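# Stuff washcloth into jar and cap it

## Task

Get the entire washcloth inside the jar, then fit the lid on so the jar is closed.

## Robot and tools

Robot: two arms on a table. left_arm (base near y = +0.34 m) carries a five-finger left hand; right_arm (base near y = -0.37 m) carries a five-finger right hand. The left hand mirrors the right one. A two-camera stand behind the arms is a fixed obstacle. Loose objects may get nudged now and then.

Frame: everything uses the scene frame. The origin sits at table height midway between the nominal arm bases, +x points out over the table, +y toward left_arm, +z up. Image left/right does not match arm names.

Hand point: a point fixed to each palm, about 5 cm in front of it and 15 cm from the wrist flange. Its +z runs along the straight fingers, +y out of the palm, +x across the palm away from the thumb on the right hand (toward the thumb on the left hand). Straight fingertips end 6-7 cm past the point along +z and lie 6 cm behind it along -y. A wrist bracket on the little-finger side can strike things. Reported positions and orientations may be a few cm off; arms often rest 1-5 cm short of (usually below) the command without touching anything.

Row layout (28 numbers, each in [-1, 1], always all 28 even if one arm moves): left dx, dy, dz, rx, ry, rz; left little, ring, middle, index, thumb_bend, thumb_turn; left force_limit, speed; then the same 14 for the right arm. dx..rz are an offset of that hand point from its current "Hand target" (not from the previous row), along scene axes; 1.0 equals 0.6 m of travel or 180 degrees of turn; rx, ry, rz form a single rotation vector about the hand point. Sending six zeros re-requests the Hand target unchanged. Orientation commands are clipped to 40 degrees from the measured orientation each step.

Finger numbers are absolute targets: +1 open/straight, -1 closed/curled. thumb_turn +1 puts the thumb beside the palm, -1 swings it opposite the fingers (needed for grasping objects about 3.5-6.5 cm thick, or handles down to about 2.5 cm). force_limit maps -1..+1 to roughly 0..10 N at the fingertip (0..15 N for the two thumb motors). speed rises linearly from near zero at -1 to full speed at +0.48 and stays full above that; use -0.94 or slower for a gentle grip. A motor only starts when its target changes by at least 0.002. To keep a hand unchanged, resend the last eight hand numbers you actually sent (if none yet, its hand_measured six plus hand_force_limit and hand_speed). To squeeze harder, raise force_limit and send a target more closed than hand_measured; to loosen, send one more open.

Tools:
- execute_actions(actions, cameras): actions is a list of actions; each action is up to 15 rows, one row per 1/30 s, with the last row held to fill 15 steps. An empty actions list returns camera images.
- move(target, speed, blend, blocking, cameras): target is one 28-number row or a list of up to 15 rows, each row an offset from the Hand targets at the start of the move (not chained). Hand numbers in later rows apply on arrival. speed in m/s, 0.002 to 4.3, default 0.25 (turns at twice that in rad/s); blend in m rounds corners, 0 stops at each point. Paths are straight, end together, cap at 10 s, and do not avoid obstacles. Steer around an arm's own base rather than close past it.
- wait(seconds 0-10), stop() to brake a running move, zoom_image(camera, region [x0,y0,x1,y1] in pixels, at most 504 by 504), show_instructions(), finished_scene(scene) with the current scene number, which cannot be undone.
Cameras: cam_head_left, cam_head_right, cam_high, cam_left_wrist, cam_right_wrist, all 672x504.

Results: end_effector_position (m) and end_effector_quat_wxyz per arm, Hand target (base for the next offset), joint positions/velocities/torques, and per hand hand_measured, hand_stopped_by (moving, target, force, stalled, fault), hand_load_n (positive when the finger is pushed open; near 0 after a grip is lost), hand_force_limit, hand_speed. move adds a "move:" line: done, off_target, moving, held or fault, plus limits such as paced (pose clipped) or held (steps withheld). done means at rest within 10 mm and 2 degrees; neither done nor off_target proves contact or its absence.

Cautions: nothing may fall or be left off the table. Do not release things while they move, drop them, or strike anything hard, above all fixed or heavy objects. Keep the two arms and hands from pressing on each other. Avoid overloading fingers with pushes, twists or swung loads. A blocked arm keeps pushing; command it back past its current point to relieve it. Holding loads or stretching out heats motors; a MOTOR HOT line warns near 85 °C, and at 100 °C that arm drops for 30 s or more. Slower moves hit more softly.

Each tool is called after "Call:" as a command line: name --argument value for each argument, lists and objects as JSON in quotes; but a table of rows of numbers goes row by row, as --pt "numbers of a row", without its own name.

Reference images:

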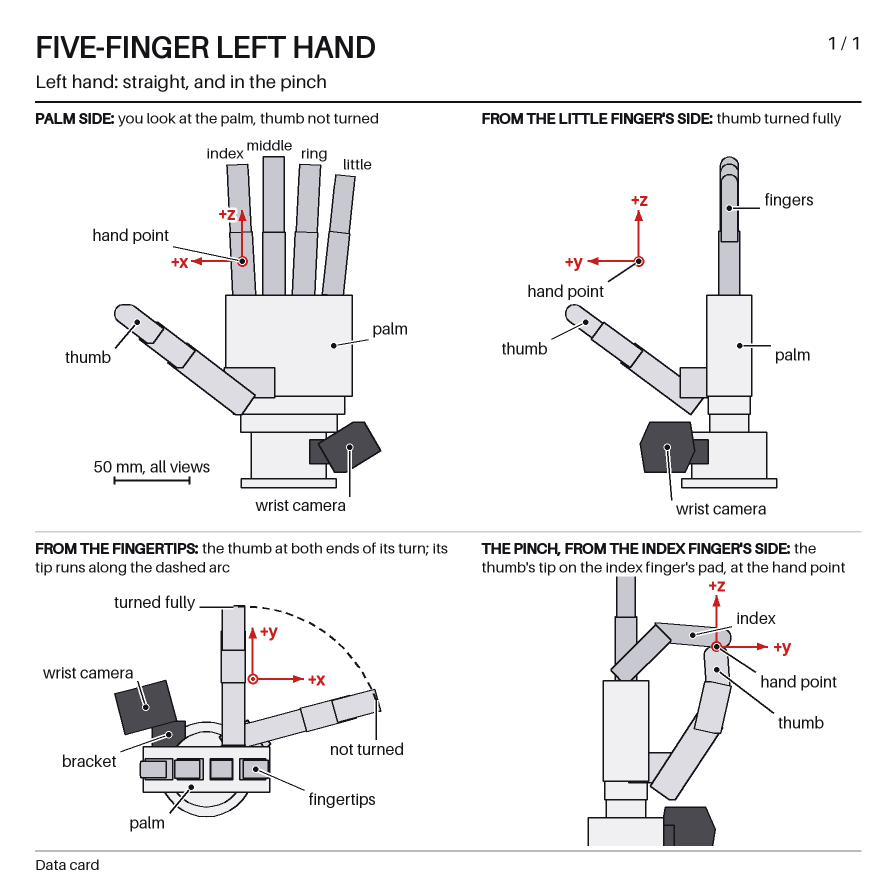

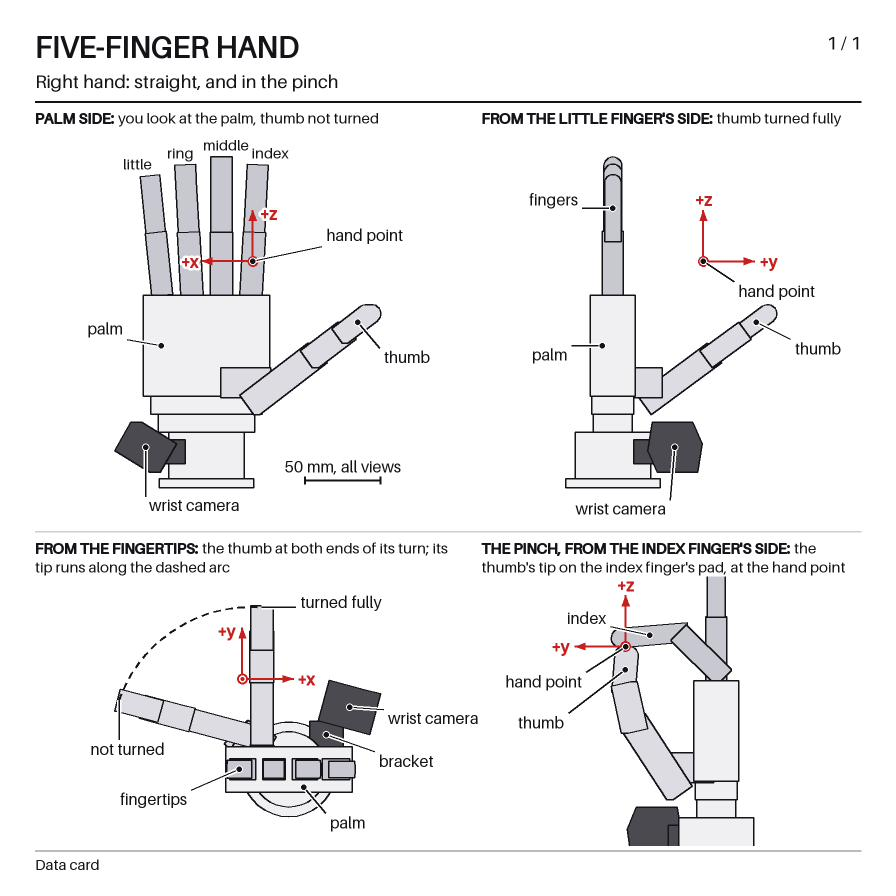

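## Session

Call:
execute_actions --actions '[]'

Scene clock: 0.00 s.
left_arm: end_effector_position=(+0.3647, +0.4493, +0.1286) hand_measured=(+1.000, +1.000, +1.000, +1.000, +1.000, +1.000) hand_load_n=(+0.0, +0.0, -0.5, +0.0, +0.0, +0.0) hand_stopped_by=(target, target, target, target, target, target) hand_force_limit=0.00 hand_speed=-0.80 end_effector_quat_wxyz=(+0.168, -0.477, +0.862, +0.038) | right_arm: end_effector_position=(+0.8170, +0.1366, +0.2975) hand_measured=(+1.000, +1.000, +1.000, +1.000, +1.000, +1.000) hand_load_n=(+0.0, +0.0, +0.0, +0.0, +0.0, +0.0) hand_stopped_by=(target, target, target, target, target, target) hand_force_limit=0.00 hand_speed=-0.80 end_effector_quat_wxyz=(-0.424, +0.653, -0.110, +0.618)
Joint positions: left_arm=[0.112 1.425 1.105 -0.96 -0.19 0.725] | right_arm=[0.526 2.326 2.229 0.222 0.157 -0.822]
Joint velocities: within noise
Joint torques (N m): no reading
Motor temperatures (°C): left_arm=[27 29 36 29 31 26] | right_arm=[32 29 33 28 26 27]
Heat: left arm: hottest elbow 36 °C; right arm: hottest elbow 33 °C.
Hand target: left_arm +0.3717, +0.4502, +0.1326; +0.174, -0.477, +0.861, +0.036 | right_arm +0.8205, +0.1389, +0.2971; -0.426, +0.650, -0.110, +0.620
camera_calibration:
cam_left_wrist: T_world_to_cam=[[0.648771, -0.760243, 0.0335621, 0.0966189], [-0.748285, -0.629301, 0.209878, 0.526783], [-0.138438, -0.161277, -0.977151, 0.36574], [0, 0, 0, 1]] pos_world=[0.382133, 0.463945, 0.24358]
cam_right_wrist: T_world_to_cam=[[0.412221, -0.809653, -0.417776, -0.108928], [-0.538618, 0.153269, -0.828492, 0.664864], [0.734823, 0.566543, -0.372912, -0.449999], [0, 0, 0, 1]] pos_world=[0.73368, 0.0648469, 0.337517]

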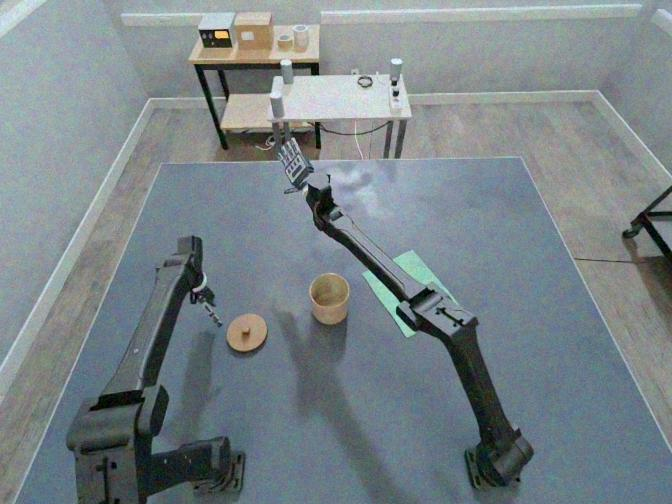

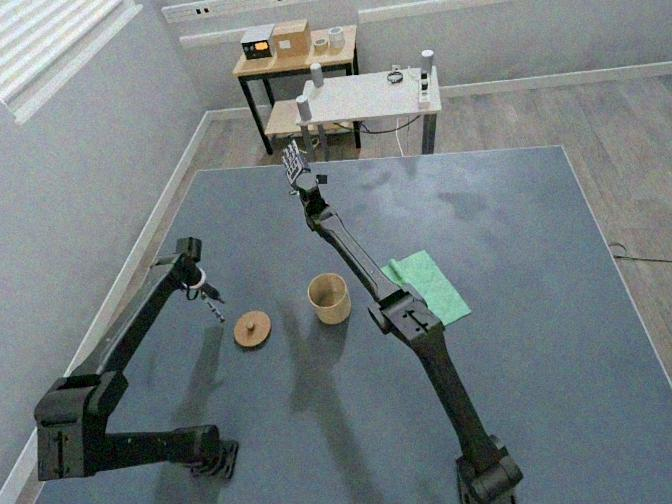

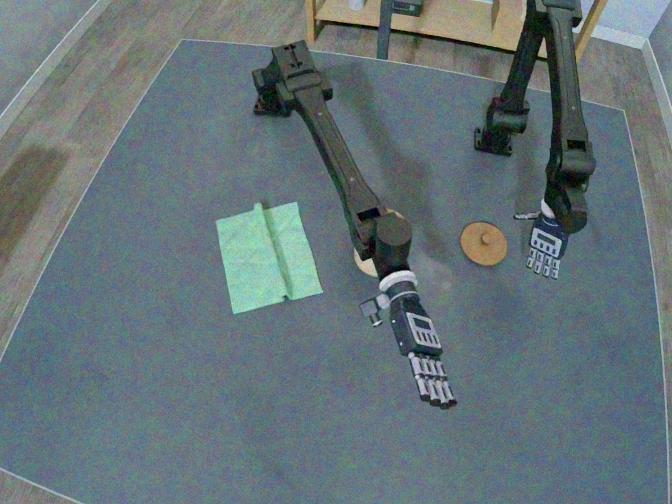

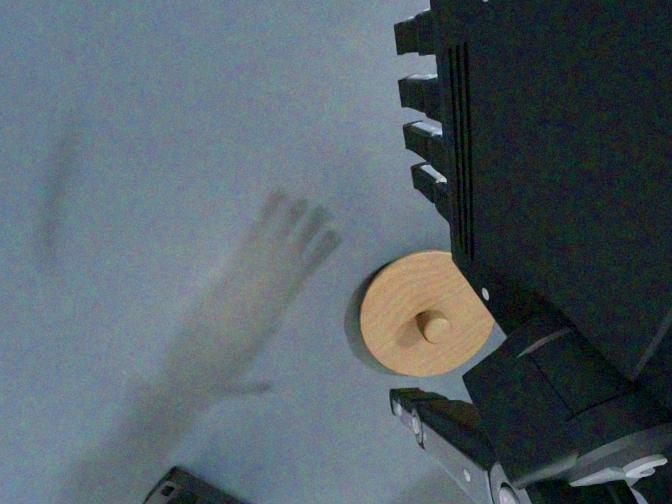

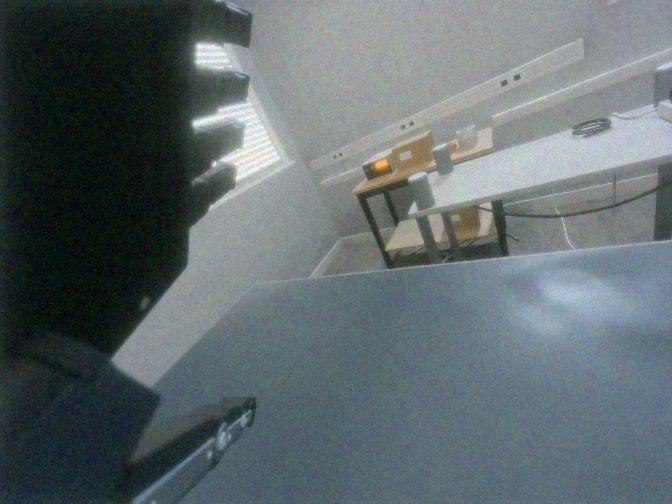

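Call:
zoom_image --camera "cam_high" --region '[200, 180, 350, 330]'

Call:
zoom_image --camera "cam_head_left" --region '[300, 230, 480, 360]'

Call:
zoom_image --camera "cam_head_right" --region '[300, 230, 480, 360]'

Call:
zoom_image --camera "cam_left_wrist" --region '[330, 220, 560, 420]'

Call:
zoom_image --camera "cam_head_right" --region '[180, 250, 360, 380]'

Scaled by 3.360 from the camera's 672x504 image, which has a finer 960x720 frame.

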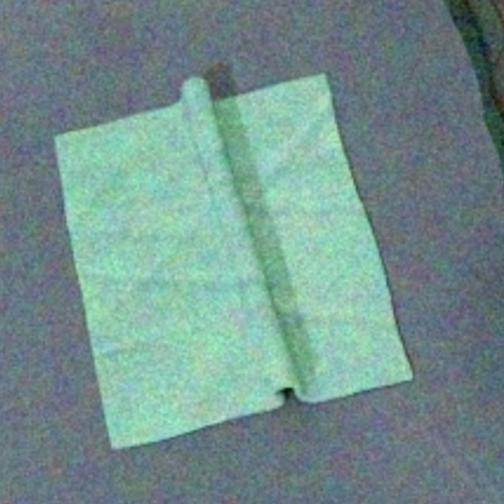

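Scaled by 2.800 from the camera's 672x504 image, which has a finer 960x720 frame.

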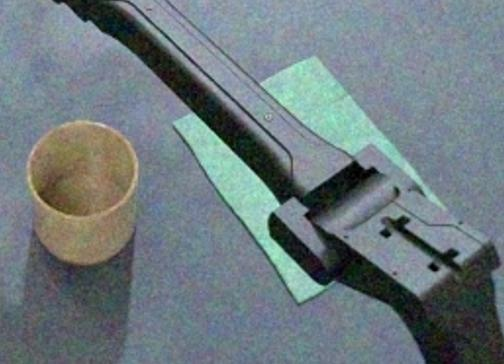

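Scaled by 2.800 from the camera's 672x504 image, which has a finer 960x720 frame.

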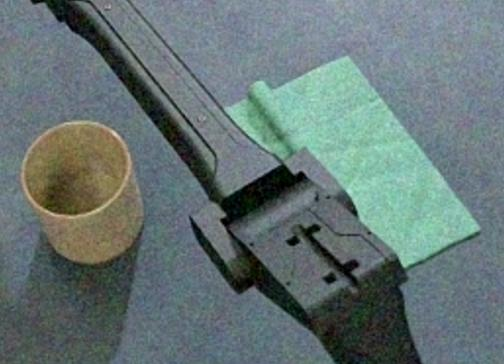

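Scaled by 2.191 from the camera's 672x504 image, which has a finer 960x720 frame.

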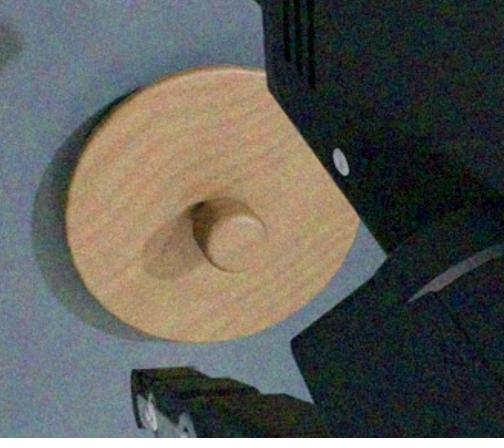

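Scaled by 2.800 from the camera's 672x504 image, which has a finer 960x720 frame.

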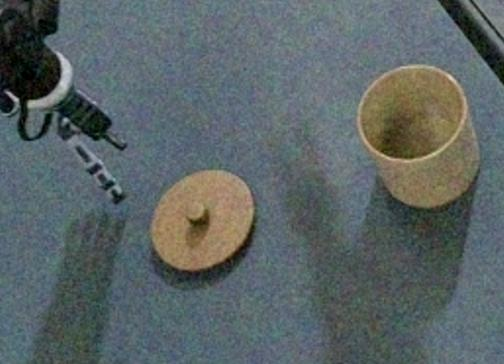

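Call:
move --target '[-0.0195,-0.237,0.112,-0.1759,-0.2267,0.0987,1,1,1,1,1,1,0,-0.8,-0.5725,-0.6015,-0.078,-0.0849,0.3431,0.3143,1,1,0.15,0.15,0.75,-1,0,0]' --cameras '["all"]' --speed 0.25

Call:
zoom_image --camera "cam_high" --region '[200, 160, 350, 310]'

Call:
zoom_image --camera "cam_head_left" --region '[340, 220, 480, 350]'

Scene clock: 29.83 s.
left_arm: end_effector_position=(+0.3587, +0.3116, +0.1968) hand_measured=(+1.000, +1.000, +1.000, +1.000, +1.000, +1.000) hand_load_n=(+0.0, +0.0, +0.0, +0.0, +0.0, +0.0) hand_stopped_by=(target, target, target, target, target, target) hand_force_limit=0.00 hand_speed=-0.80 end_effector_quat_wxyz=(-0.314, +0.611, -0.649, +0.327) | right_arm: end_effector_position=(+0.4612, -0.2188, +0.2441) hand_measured=(+1.000, +1.000, +0.150, +0.150, +0.750, -1.000) hand_load_n=(+0.0, +0.5, +0.0, +0.0, +0.0, +0.0) hand_stopped_by=(target, target, target, target, target, target) hand_force_limit=0.00 hand_speed=0.00 end_effector_quat_wxyz=(-0.460, +0.885, +0.066, -0.043)
Joint positions: left_arm=[0.001 0.89 0.715 -0.455 0.061 0.055] | right_arm=[-0.012 1.79 1.754 -1.697 -0.95 -1.749]
Joint torques (N m): left_arm=[-1.79 -5.77 9.24 2.44 -0.11 -0.26] | right_arm=[-0.73 -16.38 13.61 0.03 -0.51 -0.24]
Motor temperatures (°C): left_arm=[27 30 41 29 31 26] | right_arm=[32 36 43 29 27 27]
Heat: left arm: hottest elbow 41 °C; right arm: hottest elbow 43 °C.
Hand target: left_arm +0.3600, +0.3080, +0.1999; -0.317, +0.611, -0.644, +0.335 | right_arm +0.4770, -0.2220, +0.2504; -0.459, +0.884, +0.077, -0.040
Off the commanded pose: left_arm 0.005 m, 1 deg | right_arm 0.017 m, 1 deg.
joint sent to its limit (right arm) — joint 4 (wrist pitch), lower limit. The joint targets still meet the commanded pose.
move: off_target (right_arm)
camera_calibration:
cam_left_wrist: T_world_to_cam=[[0.514764, -0.32413, 0.793699, -0.243889], [-0.627385, -0.773365, 0.0910727, 0.446316], [0.5843, -0.544836, -0.601455, 0.195785], [0, 0, 0, 1]] pos_world=[0.29116, 0.372784, 0.270683]
cam_right_wrist: T_world_to_cam=[[0.400759, -0.499618, -0.767968, -0.11376], [-0.705014, -0.70349, 0.0897636, 0.148576], [-0.585105, 0.505454, -0.634167, 0.652042], [0, 0, 0, 1]] pos_world=[0.531851, -0.281892, 0.312803]

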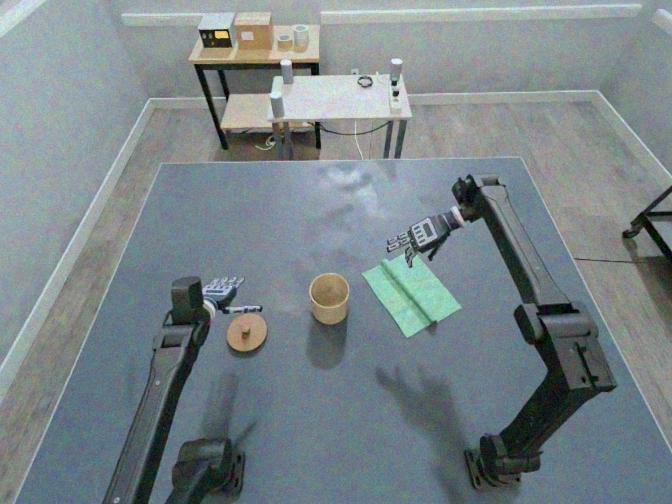

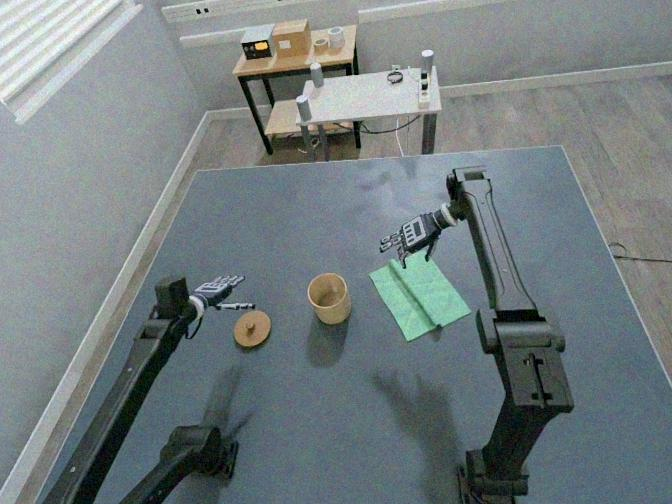

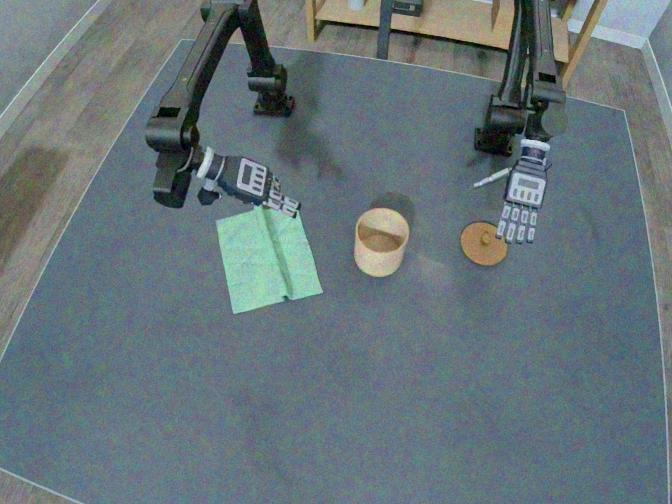

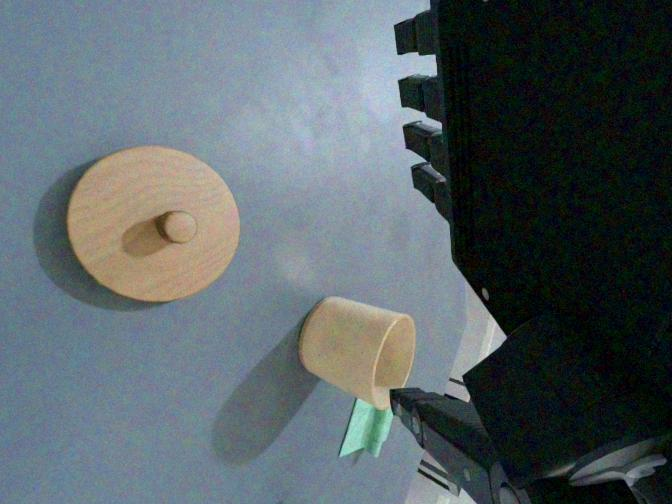

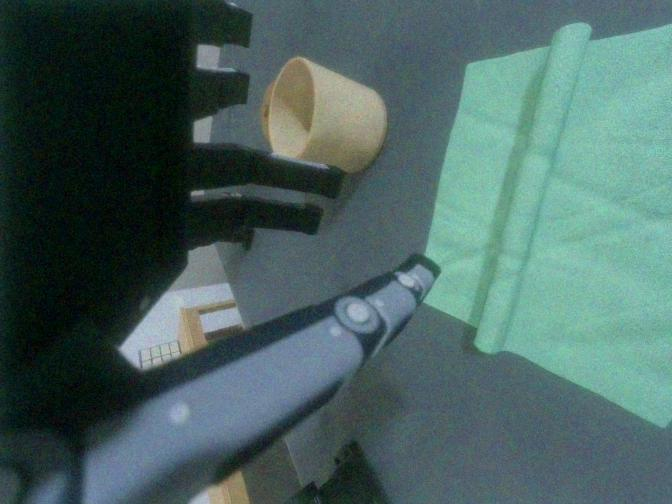

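Scaled by 3.360 from the camera's 672x504 image, which has a finer 960x720 frame.

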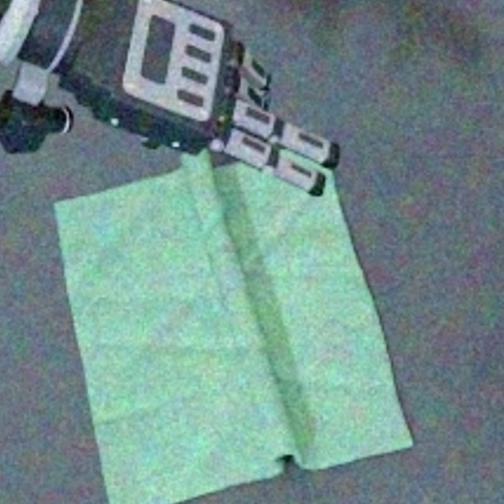

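Scaled by 3.600 from the camera's 672x504 image, which has a finer 960x720 frame.

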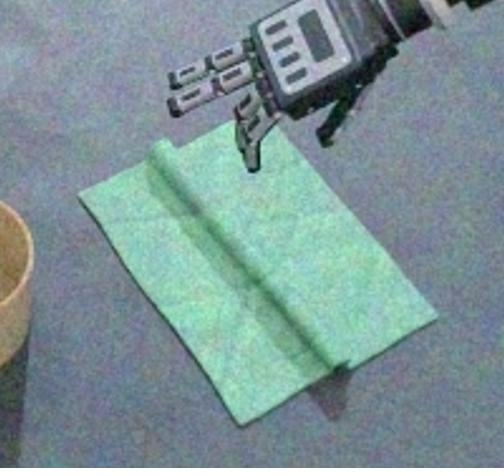

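Call:
move --target '[0,0,0,0,0,0,1,1,1,1,1,1,0,-0.8,0.0133,-0.008,-0.337,0,0,0,1,1,0.15,0.15,0.75,-1,0,0]' --cameras '["cam_head_left","cam_high","cam_right_wrist"]' --speed 0.2

Call:
zoom_image --camera "cam_head_left" --region '[340, 220, 480, 350]'

Call:
zoom_image --camera "cam_right_wrist" --region '[200, 60, 672, 480]'

Scene clock: 35.53 s.
left_arm: end_effector_position=(+0.3588, +0.3117, +0.1968) hand_measured=(+1.000, +1.000, +1.000, +1.000, +1.000, +1.000) hand_load_n=(+0.0, +0.0, +0.0, +0.0, +0.0, +0.0) hand_stopped_by=(target, target, target, target, target, target) hand_force_limit=0.00 hand_speed=-0.80 end_effector_quat_wxyz=(-0.315, +0.611, -0.649, +0.327) | right_arm: end_effector_position=(+0.4853, -0.2193, +0.0632) hand_measured=(+1.000, +1.000, +0.150, +0.150, +0.750, -1.000) hand_load_n=(+0.0, +0.0, +0.0, +0.0, +0.0, +0.0) hand_stopped_by=(target, target, target, target, target, target) hand_force_limit=0.00 hand_speed=0.00 end_effector_quat_wxyz=(-0.460, +0.883, +0.083, -0.035)
Joint positions: left_arm=[0.001 0.89 0.715 -0.455 0.06 0.055] | right_arm=[-0.014 1.963 1.523 -1.3 -0.949 -1.795]
Joint torques (N m): left_arm=[-1.73 -6.07 9.21 2.43 -0.12 -0.27] | right_arm=[-1.26 -18.14 7.5 0.83 -0.55 -0.26]
Heat: left arm: hottest elbow 41 °C; right arm: hottest elbow 43 °C.
Hand target: left_arm +0.3600, +0.3081, +0.1999; -0.317, +0.611, -0.644, +0.335 | right_arm +0.4850, -0.2268, +0.0482; -0.459, +0.884, +0.077, -0.040
Off the commanded pose: left_arm 0.005 m, 1 deg | right_arm 0.017 m, 1 deg.
move: off_target (right_arm)
camera_calibration:
cam_right_wrist: T_world_to_cam=[[0.435569, -0.485991, -0.757689, -0.277095], [-0.689801, -0.720993, 0.0659112, 0.171797], [-0.57832, 0.493945, -0.649279, 0.54677], [0, 0, 0, 1]] pos_world=[0.555408, -0.280876, 0.133731]
Images, in order (width x height): cam_head_left 672x504, cam_high 672x504, cam_right_wrist 672x504.

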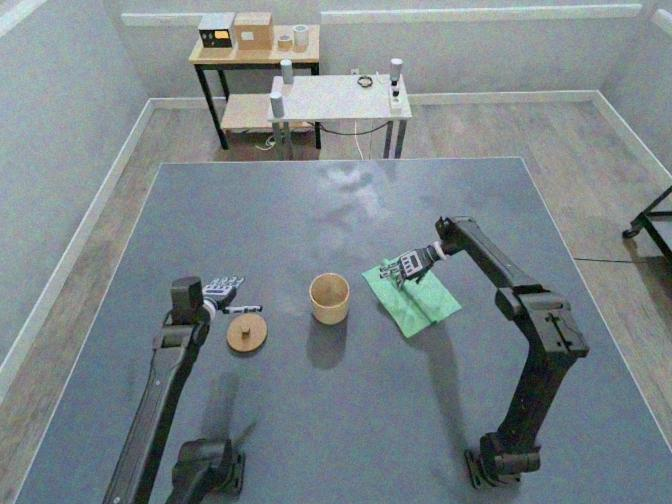

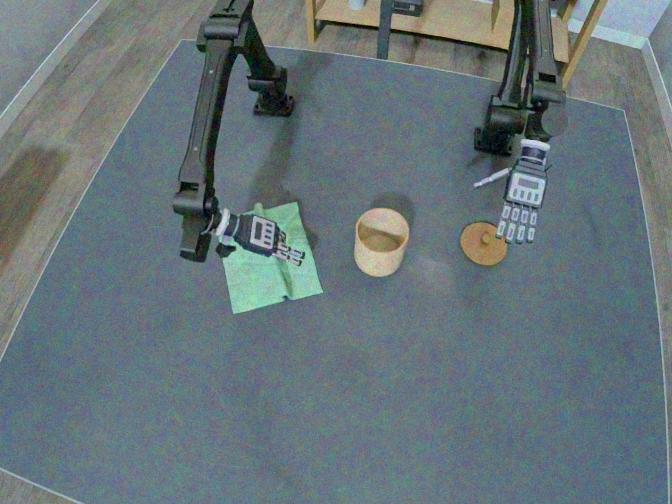

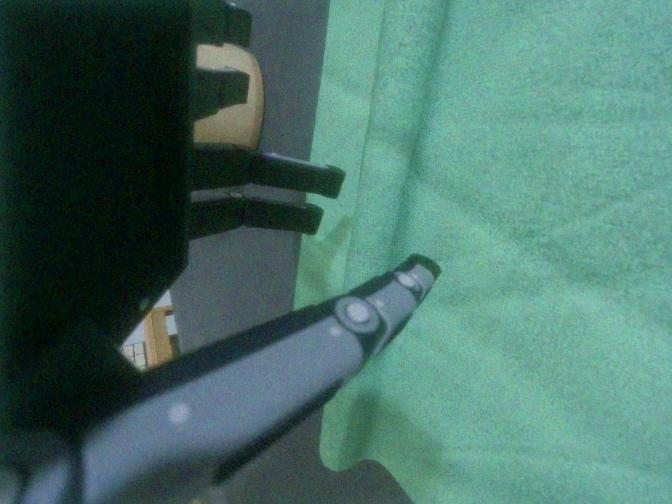

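Scaled by 3.600 from the camera's 672x504 image, which has a finer 960x720 frame.

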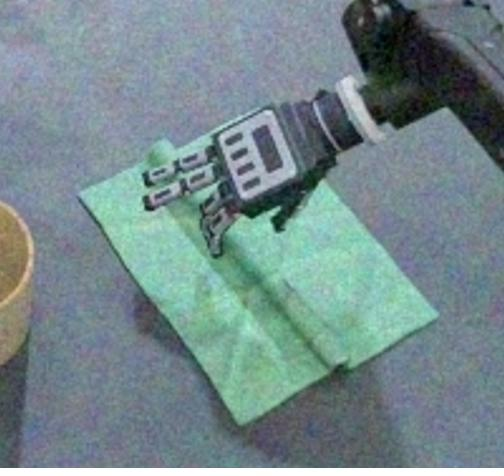

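Scaled by 1.068 from the camera's 672x504 image, which has a finer 960x720 frame.

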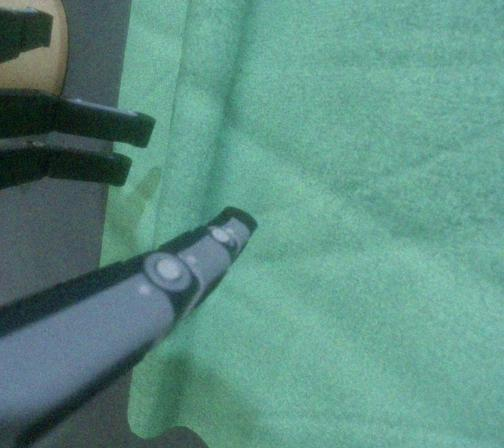

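Call:
move --pt "0 0 0 0 0 0 1 1 1 1 1 1 0 -0.8 -0.0023 0.0133 -0.0737 0 0 0 1 1 0.15 0.15 0.75 -1 0 0" --cameras '["cam_head_left","cam_right_wrist"]' --speed 0.1

Call:
zoom_image --camera "cam_right_wrist" --region '[200, 60, 672, 480]'

Call:
zoom_image --camera "cam_head_left" --region '[340, 220, 480, 350]'

Scene clock: 43.83 s.
left_arm: end_effector_position=(+0.3588, +0.3117, +0.1968) hand_measured=(+1.000, +1.000, +1.000, +1.000, +1.000, +1.000) hand_load_n=(+0.0, +0.0, +0.0, +0.0, +0.0, +0.0) hand_stopped_by=(target, target, target, target, target, target) hand_force_limit=0.00 hand_speed=-0.80 end_effector_quat_wxyz=(-0.315, +0.611, -0.649, +0.327) | right_arm: end_effector_position=(+0.4902, -0.2175, +0.0318) hand_measured=(+1.000, +1.000, +0.150, +0.150, +0.750, -1.000) hand_load_n=(+0.0, +0.0, -1.0, +0.0, +0.0, +0.0) hand_stopped_by=(target, target, target, target, target, target) hand_force_limit=0.00 hand_speed=0.00 end_effector_quat_wxyz=(-0.464, +0.882, +0.084, -0.023)
Joint positions: left_arm=[0.001 0.89 0.715 -0.455 0.06 0.055] | right_arm=[-0.015 1.995 1.484 -1.196 -0.96 -1.781]
Joint torques (N m): left_arm=[-1.67 -5.77 9.22 2.43 -0.13 -0.28] | right_arm=[-0.09 -16.97 6.67 1.39 -0.15 -0.17]
Heat: left arm: hottest elbow 41 °C; right arm: hottest elbow 43 °C.
Hand target: left_arm +0.3600, +0.3081, +0.1999; -0.317, +0.611, -0.644, +0.335 | right_arm +0.4837, -0.2188, +0.0039; -0.459, +0.884, +0.077, -0.040
Off the commanded pose: left_arm 0.005 m, 1 deg | right_arm 0.029 m, 2 deg.
move: off_target (right_arm)
camera_calibration:
cam_right_wrist: T_world_to_cam=[[0.446215, -0.482448, -0.753748, -0.306649], [-0.698445, -0.714326, 0.0437391, 0.184816], [-0.559523, 0.506935, -0.655707, 0.522128], [0, 0, 0, 1]] pos_world=[0.558058, -0.280608, 0.103144]
Images, in order (width x height): cam_head_left 672x504, cam_right_wrist 672x504.

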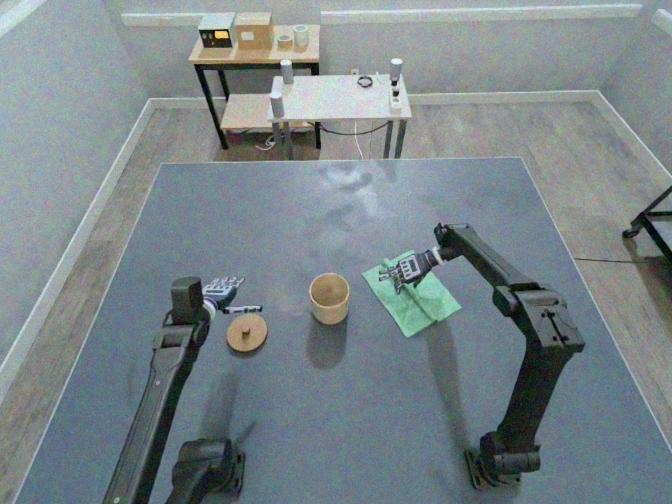

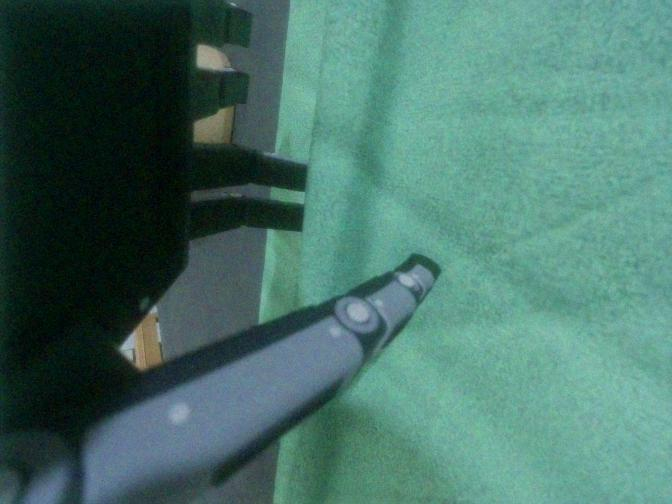

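Scaled by 1.068 from the camera's 672x504 image, which has a finer 960x720 frame.

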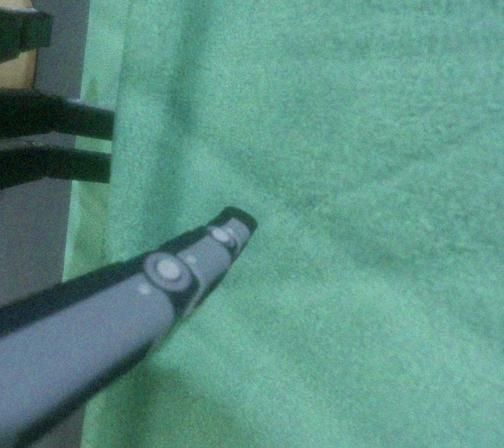

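Scaled by 3.600 from the camera's 672x504 image, which has a finer 960x720 frame.

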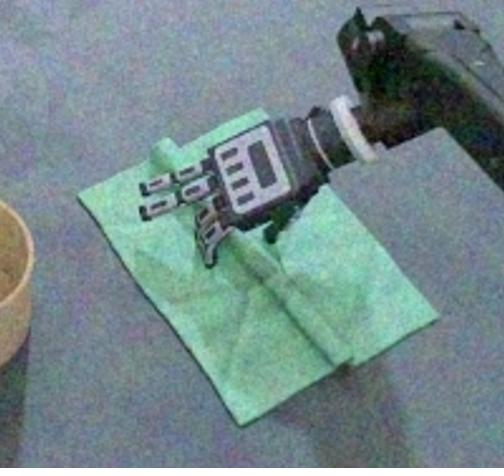

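Call:
move --pt "0 0 0 0 0 0 1 1 1 1 1 1 0 -0.8 0.0 0.006 -0.018 0 0 0 1 1 0.15 0.15 0.75 -1 0 0" --pt "0 0 0 0 0 0 1 1 1 1 1 1 0 -0.8 0.0 0.006 -0.018 0 0 0 1 1 -0.1 -0.1 0.3 -1 -0.3 -0.5" --pt "0 0 0 0 0 0 1 1 1 1 1 1 0 -0.8 0.0 0.006 -0.018 0 0 0 1 1 -0.7 -0.7 -0.1 -1 -0.2 -0.5" --cameras '["cam_head_left","cam_right_wrist"]' --speed 0.1

Call:
zoom_image --camera "cam_right_wrist" --region '[200, 60, 672, 480]'

Call:
zoom_image --camera "cam_head_left" --region '[340, 220, 480, 350]'

Scene clock: 50.90 s.
left_arm: end_effector_position=(+0.3588, +0.3117, +0.1968) hand_measured=(+1.000, +1.000, +1.000, +1.000, +1.000, +1.000) hand_load_n=(+0.0, +0.0, +0.0, +0.0, +0.0, +0.0) hand_stopped_by=(target, target, target, target, target, target) hand_force_limit=0.00 hand_speed=-0.80 end_effector_quat_wxyz=(-0.315, +0.611, -0.649, +0.327) | right_arm: end_effector_position=(+0.4946, -0.2135, +0.0264) hand_measured=(+1.000, +1.000, -0.186, -0.230, +0.260, -1.000) hand_load_n=(+0.0, +0.0, +6.5, +7.0, +9.0, -1.0) hand_stopped_by=(target, target, force, force, force, target) hand_force_limit=-0.20 hand_speed=-0.50 end_effector_quat_wxyz=(-0.463, +0.882, +0.084, -0.017)
Joint positions: left_arm=[0.001 0.89 0.715 -0.455 0.06 0.055] | right_arm=[-0.008 2.001 1.479 -1.156 -0.96 -1.759]
Joint torques (N m): left_arm=[-1.79 -5.89 9.2 2.44 -0.12 -0.27] | right_arm=[-0.03 -16.44 6.16 1.07 -0.21 -0.28]
Heat: left arm: hottest elbow 41 °C; right arm: hottest elbow 42 °C.
Hand target: left_arm +0.3600, +0.3081, +0.1999; -0.317, +0.611, -0.644, +0.335 | right_arm +0.4835, -0.2152, -0.0069; -0.459, +0.884, +0.077, -0.040
Off the commanded pose: left_arm 0.005 m, 1 deg | right_arm 0.035 m, 3 deg.
move: off_target (right_arm); target 2's new numbers were sent with right_arm's hand 0.038 m and 2 deg from that target; target 3's new numbers were sent with right_arm's hand 0.037 m and 3 deg from that target
camera_calibration:
cam_right_wrist: T_world_to_cam=[[0.452007, -0.485566, -0.748275, -0.314532], [-0.703174, -0.710104, 0.0360331, 0.194524], [-0.54885, 0.50988, -0.66241, 0.514668], [0, 0, 0, 1]] pos_world=[0.56143, -0.277012, 0.0985551]
Images, in order (width x height): cam_head_left 672x504, cam_right_wrist 672x504.

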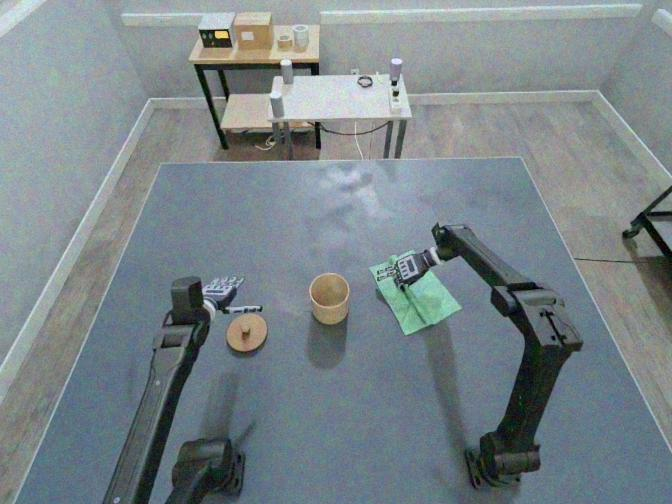

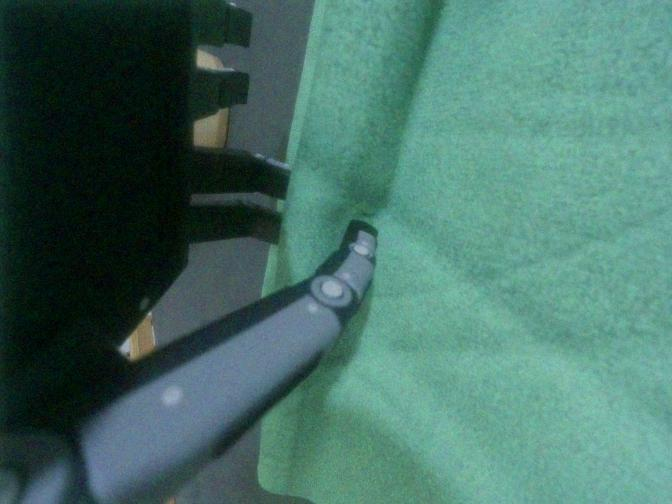

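Scaled by 1.068 from the camera's 672x504 image, which has a finer 960x720 frame.

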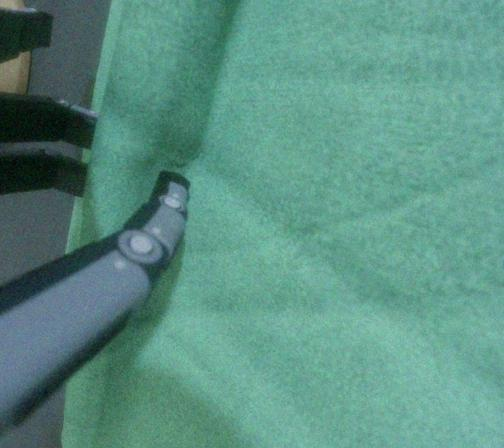

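Scaled by 3.600 from the camera's 672x504 image, which has a finer 960x720 frame.

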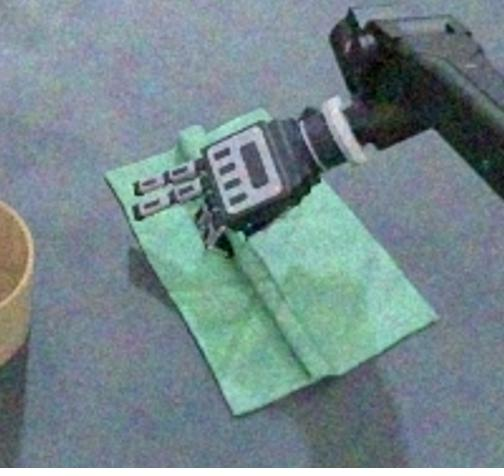

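Call:
move --pt "0 0 0 0 0 0 1 1 1 1 1 1 0 -0.8 0 0 0.2 0 0 0 1 1 -0.7 -0.7 -0.1 -1 -0.2 -0.5" --pt "0 0 0 0 0 0 1 1 1 1 1 1 0 -0.8 -0.0475 0.225 0.5617 0 0 -0.2 1 1 -0.7 -0.7 -0.1 -1 -0.2 -0.5" --pt "0 0 0 0 0 0 1 1 1 1 1 1 0 -0.8 -0.074 0.447 0.5617 0 0 -0.3278 1 1 -0.7 -0.7 -0.1 -1 -0.2 -0.5" --cameras '["cam_head_left","cam_head_right","cam_high","cam_right_wrist"]' --speed '[0.08,0.2,0.15]' --blend '[0.02,0.03,0]'

Call:
zoom_image --camera "cam_head_left" --region '[260, 200, 420, 340]'

Call:
zoom_image --camera "cam_high" --region '[310, 120, 450, 290]'

Scene clock: 70.03 s.
left_arm: end_effector_position=(+0.3588, +0.3117, +0.1968) hand_measured=(+1.000, +1.000, +1.000, +1.000, +1.000, +1.000) hand_load_n=(+0.0, +0.0, -0.5, +0.0, +0.0, +0.0) hand_stopped_by=(target, target, target, target, target, target) hand_force_limit=0.00 hand_speed=-0.80 end_effector_quat_wxyz=(-0.315, +0.611, -0.649, +0.327) | right_arm: end_effector_position=(+0.4331, +0.0426, +0.3312) hand_measured=(+1.000, +1.000, -0.186, -0.230, +0.260, -1.000) hand_load_n=(+0.0, +0.0, +7.0, +7.5, +9.0, -0.5) hand_stopped_by=(target, target, force, force, force, target) hand_force_limit=-0.20 hand_speed=-0.50 end_effector_quat_wxyz=(-0.415, +0.810, -0.367, +0.191)
Joint positions: left_arm=[0.001 0.89 0.715 -0.455 0.06 0.055] | right_arm=[0.603 1.466 1.511 -0.668 -0.036 -0.033]
Joint torques (N m): left_arm=[-1.55 -5.83 9.2 2.51 -0.13 -0.26] | right_arm=[0.44 -12.81 12.18 2.99 0.27 -0.08]
Heat: left arm: hottest elbow 42 °C; right arm: hottest elbow 41 °C.
Hand target: left_arm +0.3600, +0.3081, +0.1999; -0.317, +0.611, -0.644, +0.335 | right_arm +0.4391, +0.0530, +0.3301; -0.419, +0.807, -0.368, +0.191
Off the commanded pose: left_arm 0.005 m, 1 deg | right_arm 0.012 m, 1 deg.
move: off_target (right_arm)
camera_calibration:
cam_right_wrist: T_world_to_cam=[[-0.20603, -0.623086, -0.75453, 0.358694], [-0.971059, 0.225383, 0.0790349, 0.384068], [0.120813, 0.748977, -0.651489, 0.248265], [0, 0, 0, 1]] pos_world=[0.416861, -0.0490101, 0.402032]
Images, in order (width x height): cam_head_left 672x504, cam_head_right 672x504, cam_high 672x504, cam_right_wrist 672x504.

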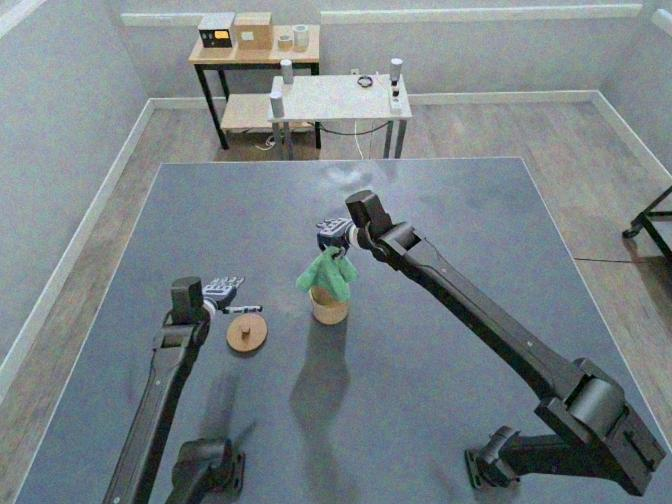

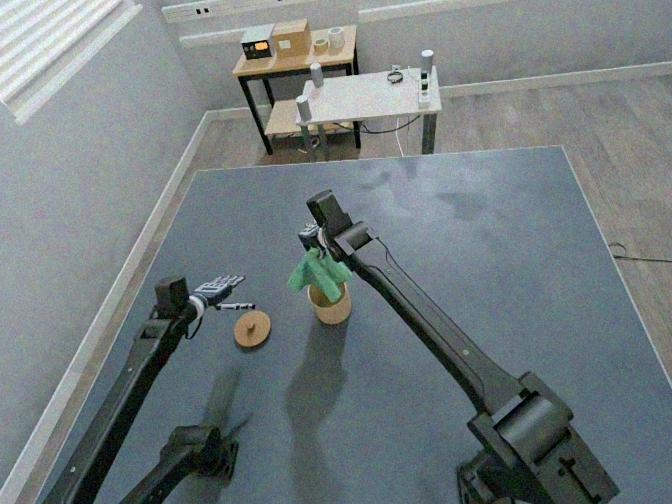

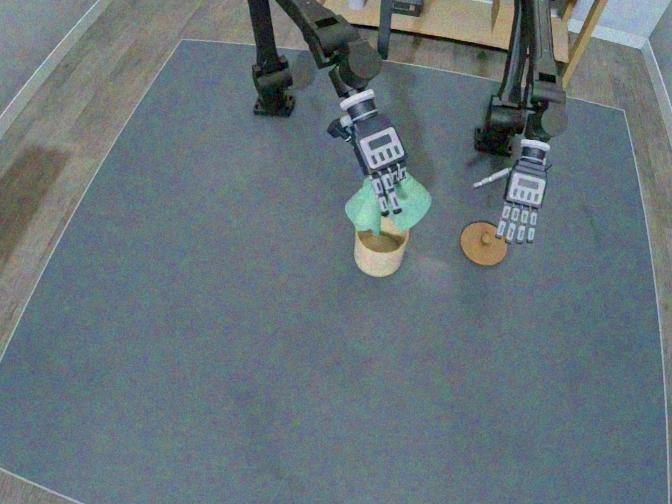

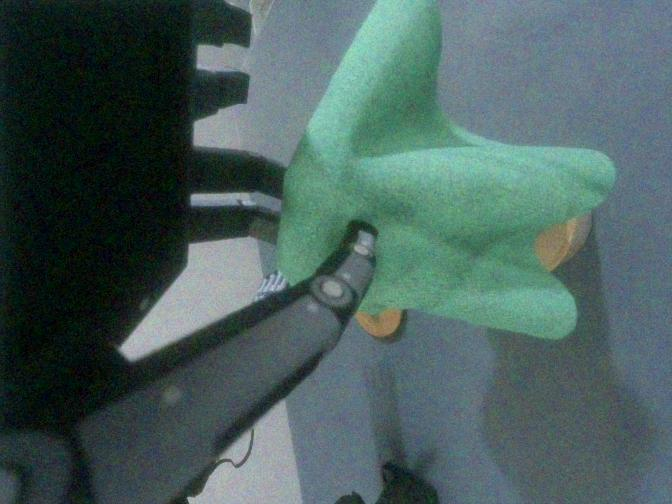

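Scaled by 3.150 from the camera's 672x504 image, which has a finer 960x720 frame.

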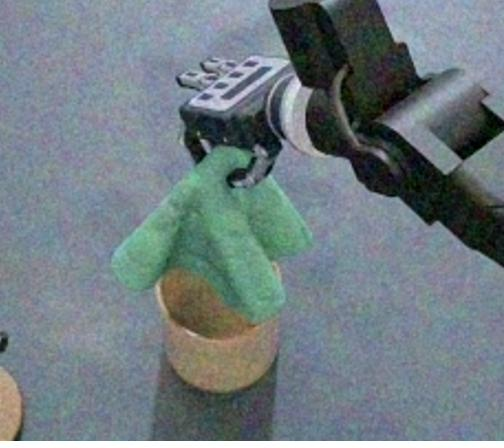

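Scaled by 2.965 from the camera's 672x504 image, which has a finer 960x720 frame.

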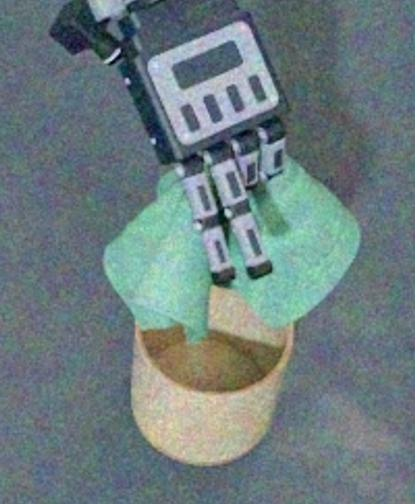

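Call:
move --target '[0,0,0,0,0,0,1,1,1,1,1,1,0,-0.8,0.003,0.0167,-0.275,0,0,0,1,1,-0.7,-0.7,-0.1,-1,-0.2,-0.5]' --cameras '["cam_head_left","cam_high","cam_right_wrist"]' --speed 0.12

Call:
zoom_image --camera "cam_head_left" --region '[260, 200, 420, 340]'

Call:
zoom_image --camera "cam_high" --region '[310, 120, 450, 290]'

Scene clock: 77.93 s.
left_arm: end_effector_position=(+0.3588, +0.3117, +0.1968) hand_measured=(+1.000, +1.000, +1.000, +1.000, +1.000, +1.000) hand_load_n=(+0.0, +0.0, +0.0, +0.0, +0.0, -0.5) hand_stopped_by=(target, target, target, target, target, target) hand_force_limit=0.00 hand_speed=-0.80 end_effector_quat_wxyz=(-0.315, +0.611, -0.649, +0.327) | right_arm: end_effector_position=(+0.4477, +0.0571, +0.1894) hand_measured=(+1.000, +1.000, -0.186, -0.230, +0.260, -1.000) hand_load_n=(+0.0, +0.0, +7.0, +7.0, +8.5, -0.5) hand_stopped_by=(target, target, force, force, force, target) hand_force_limit=-0.20 hand_speed=-0.50 end_effector_quat_wxyz=(-0.430, +0.800, -0.366, +0.201)
Joint positions: left_arm=[0.001 0.89 0.715 -0.455 0.06 0.055] | right_arm=[0.609 1.554 1.211 -0.238 -0.025 -0.024]
Joint torques (N m): left_arm=[-1.79 -5.89 9.25 2.43 -0.13 -0.25] | right_arm=[0.97 -13.51 8.88 2.91 0.27 -0.07]
Heat: left arm: hottest elbow 42 °C; right arm: hottest elbow 43 °C.
Hand target: left_arm +0.3600, +0.3081, +0.1999; -0.317, +0.611, -0.644, +0.335 | right_arm +0.4409, +0.0630, +0.1652; -0.420, +0.807, -0.368, +0.191
Off the commanded pose: left_arm 0.005 m, 1 deg | right_arm 0.026 m, 2 deg.
move: off_target (right_arm)
camera_calibration:
cam_right_wrist: T_world_to_cam=[[-0.186629, -0.600741, -0.777355, 0.258115], [-0.971353, 0.231323, 0.0544375, 0.4106], [0.147117, 0.765245, -0.626703, 0.125899], [0, 0, 0, 1]] pos_world=[0.428487, -0.0362642, 0.257196]
Images, in order (width x height): cam_head_left 672x504, cam_high 672x504, cam_right_wrist 672x504.

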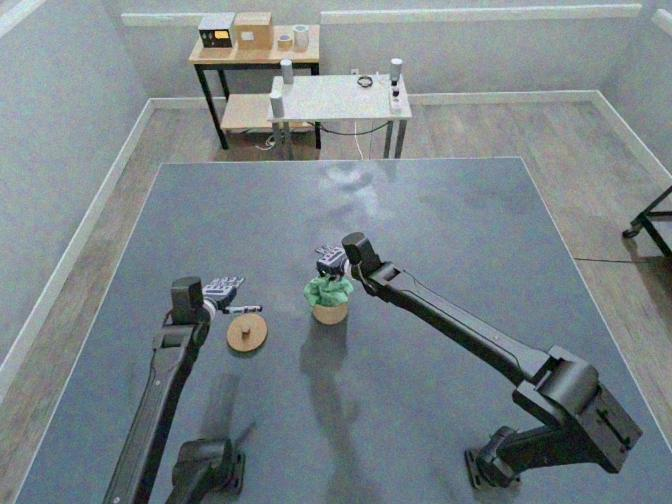

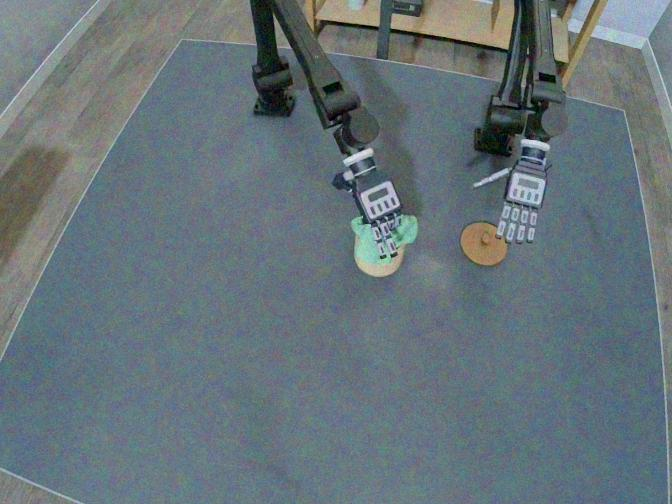

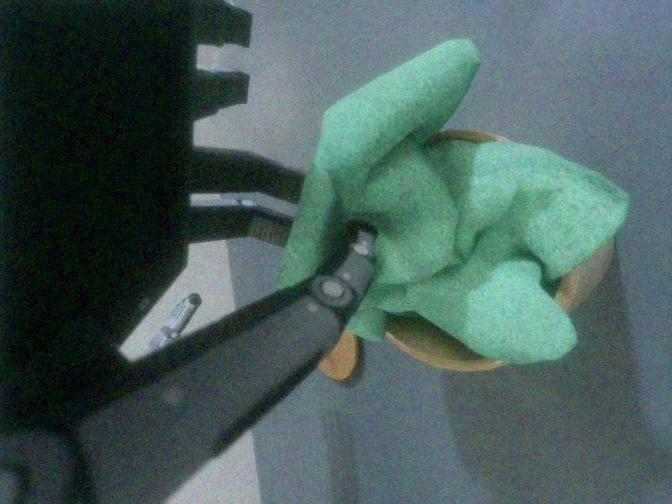

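Scaled by 3.150 from the camera's 672x504 image, which has a finer 960x720 frame.

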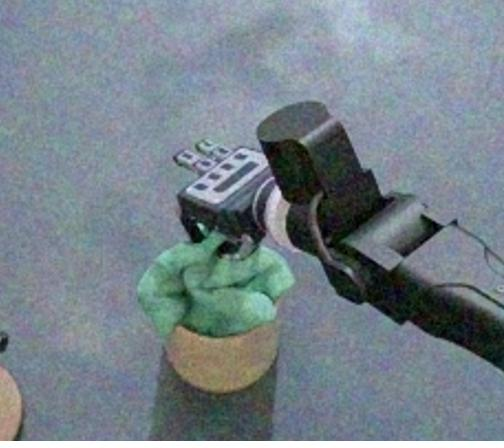

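Scaled by 2.965 from the camera's 672x504 image, which has a finer 960x720 frame.

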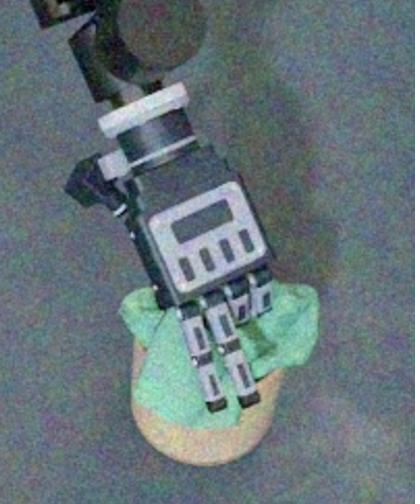

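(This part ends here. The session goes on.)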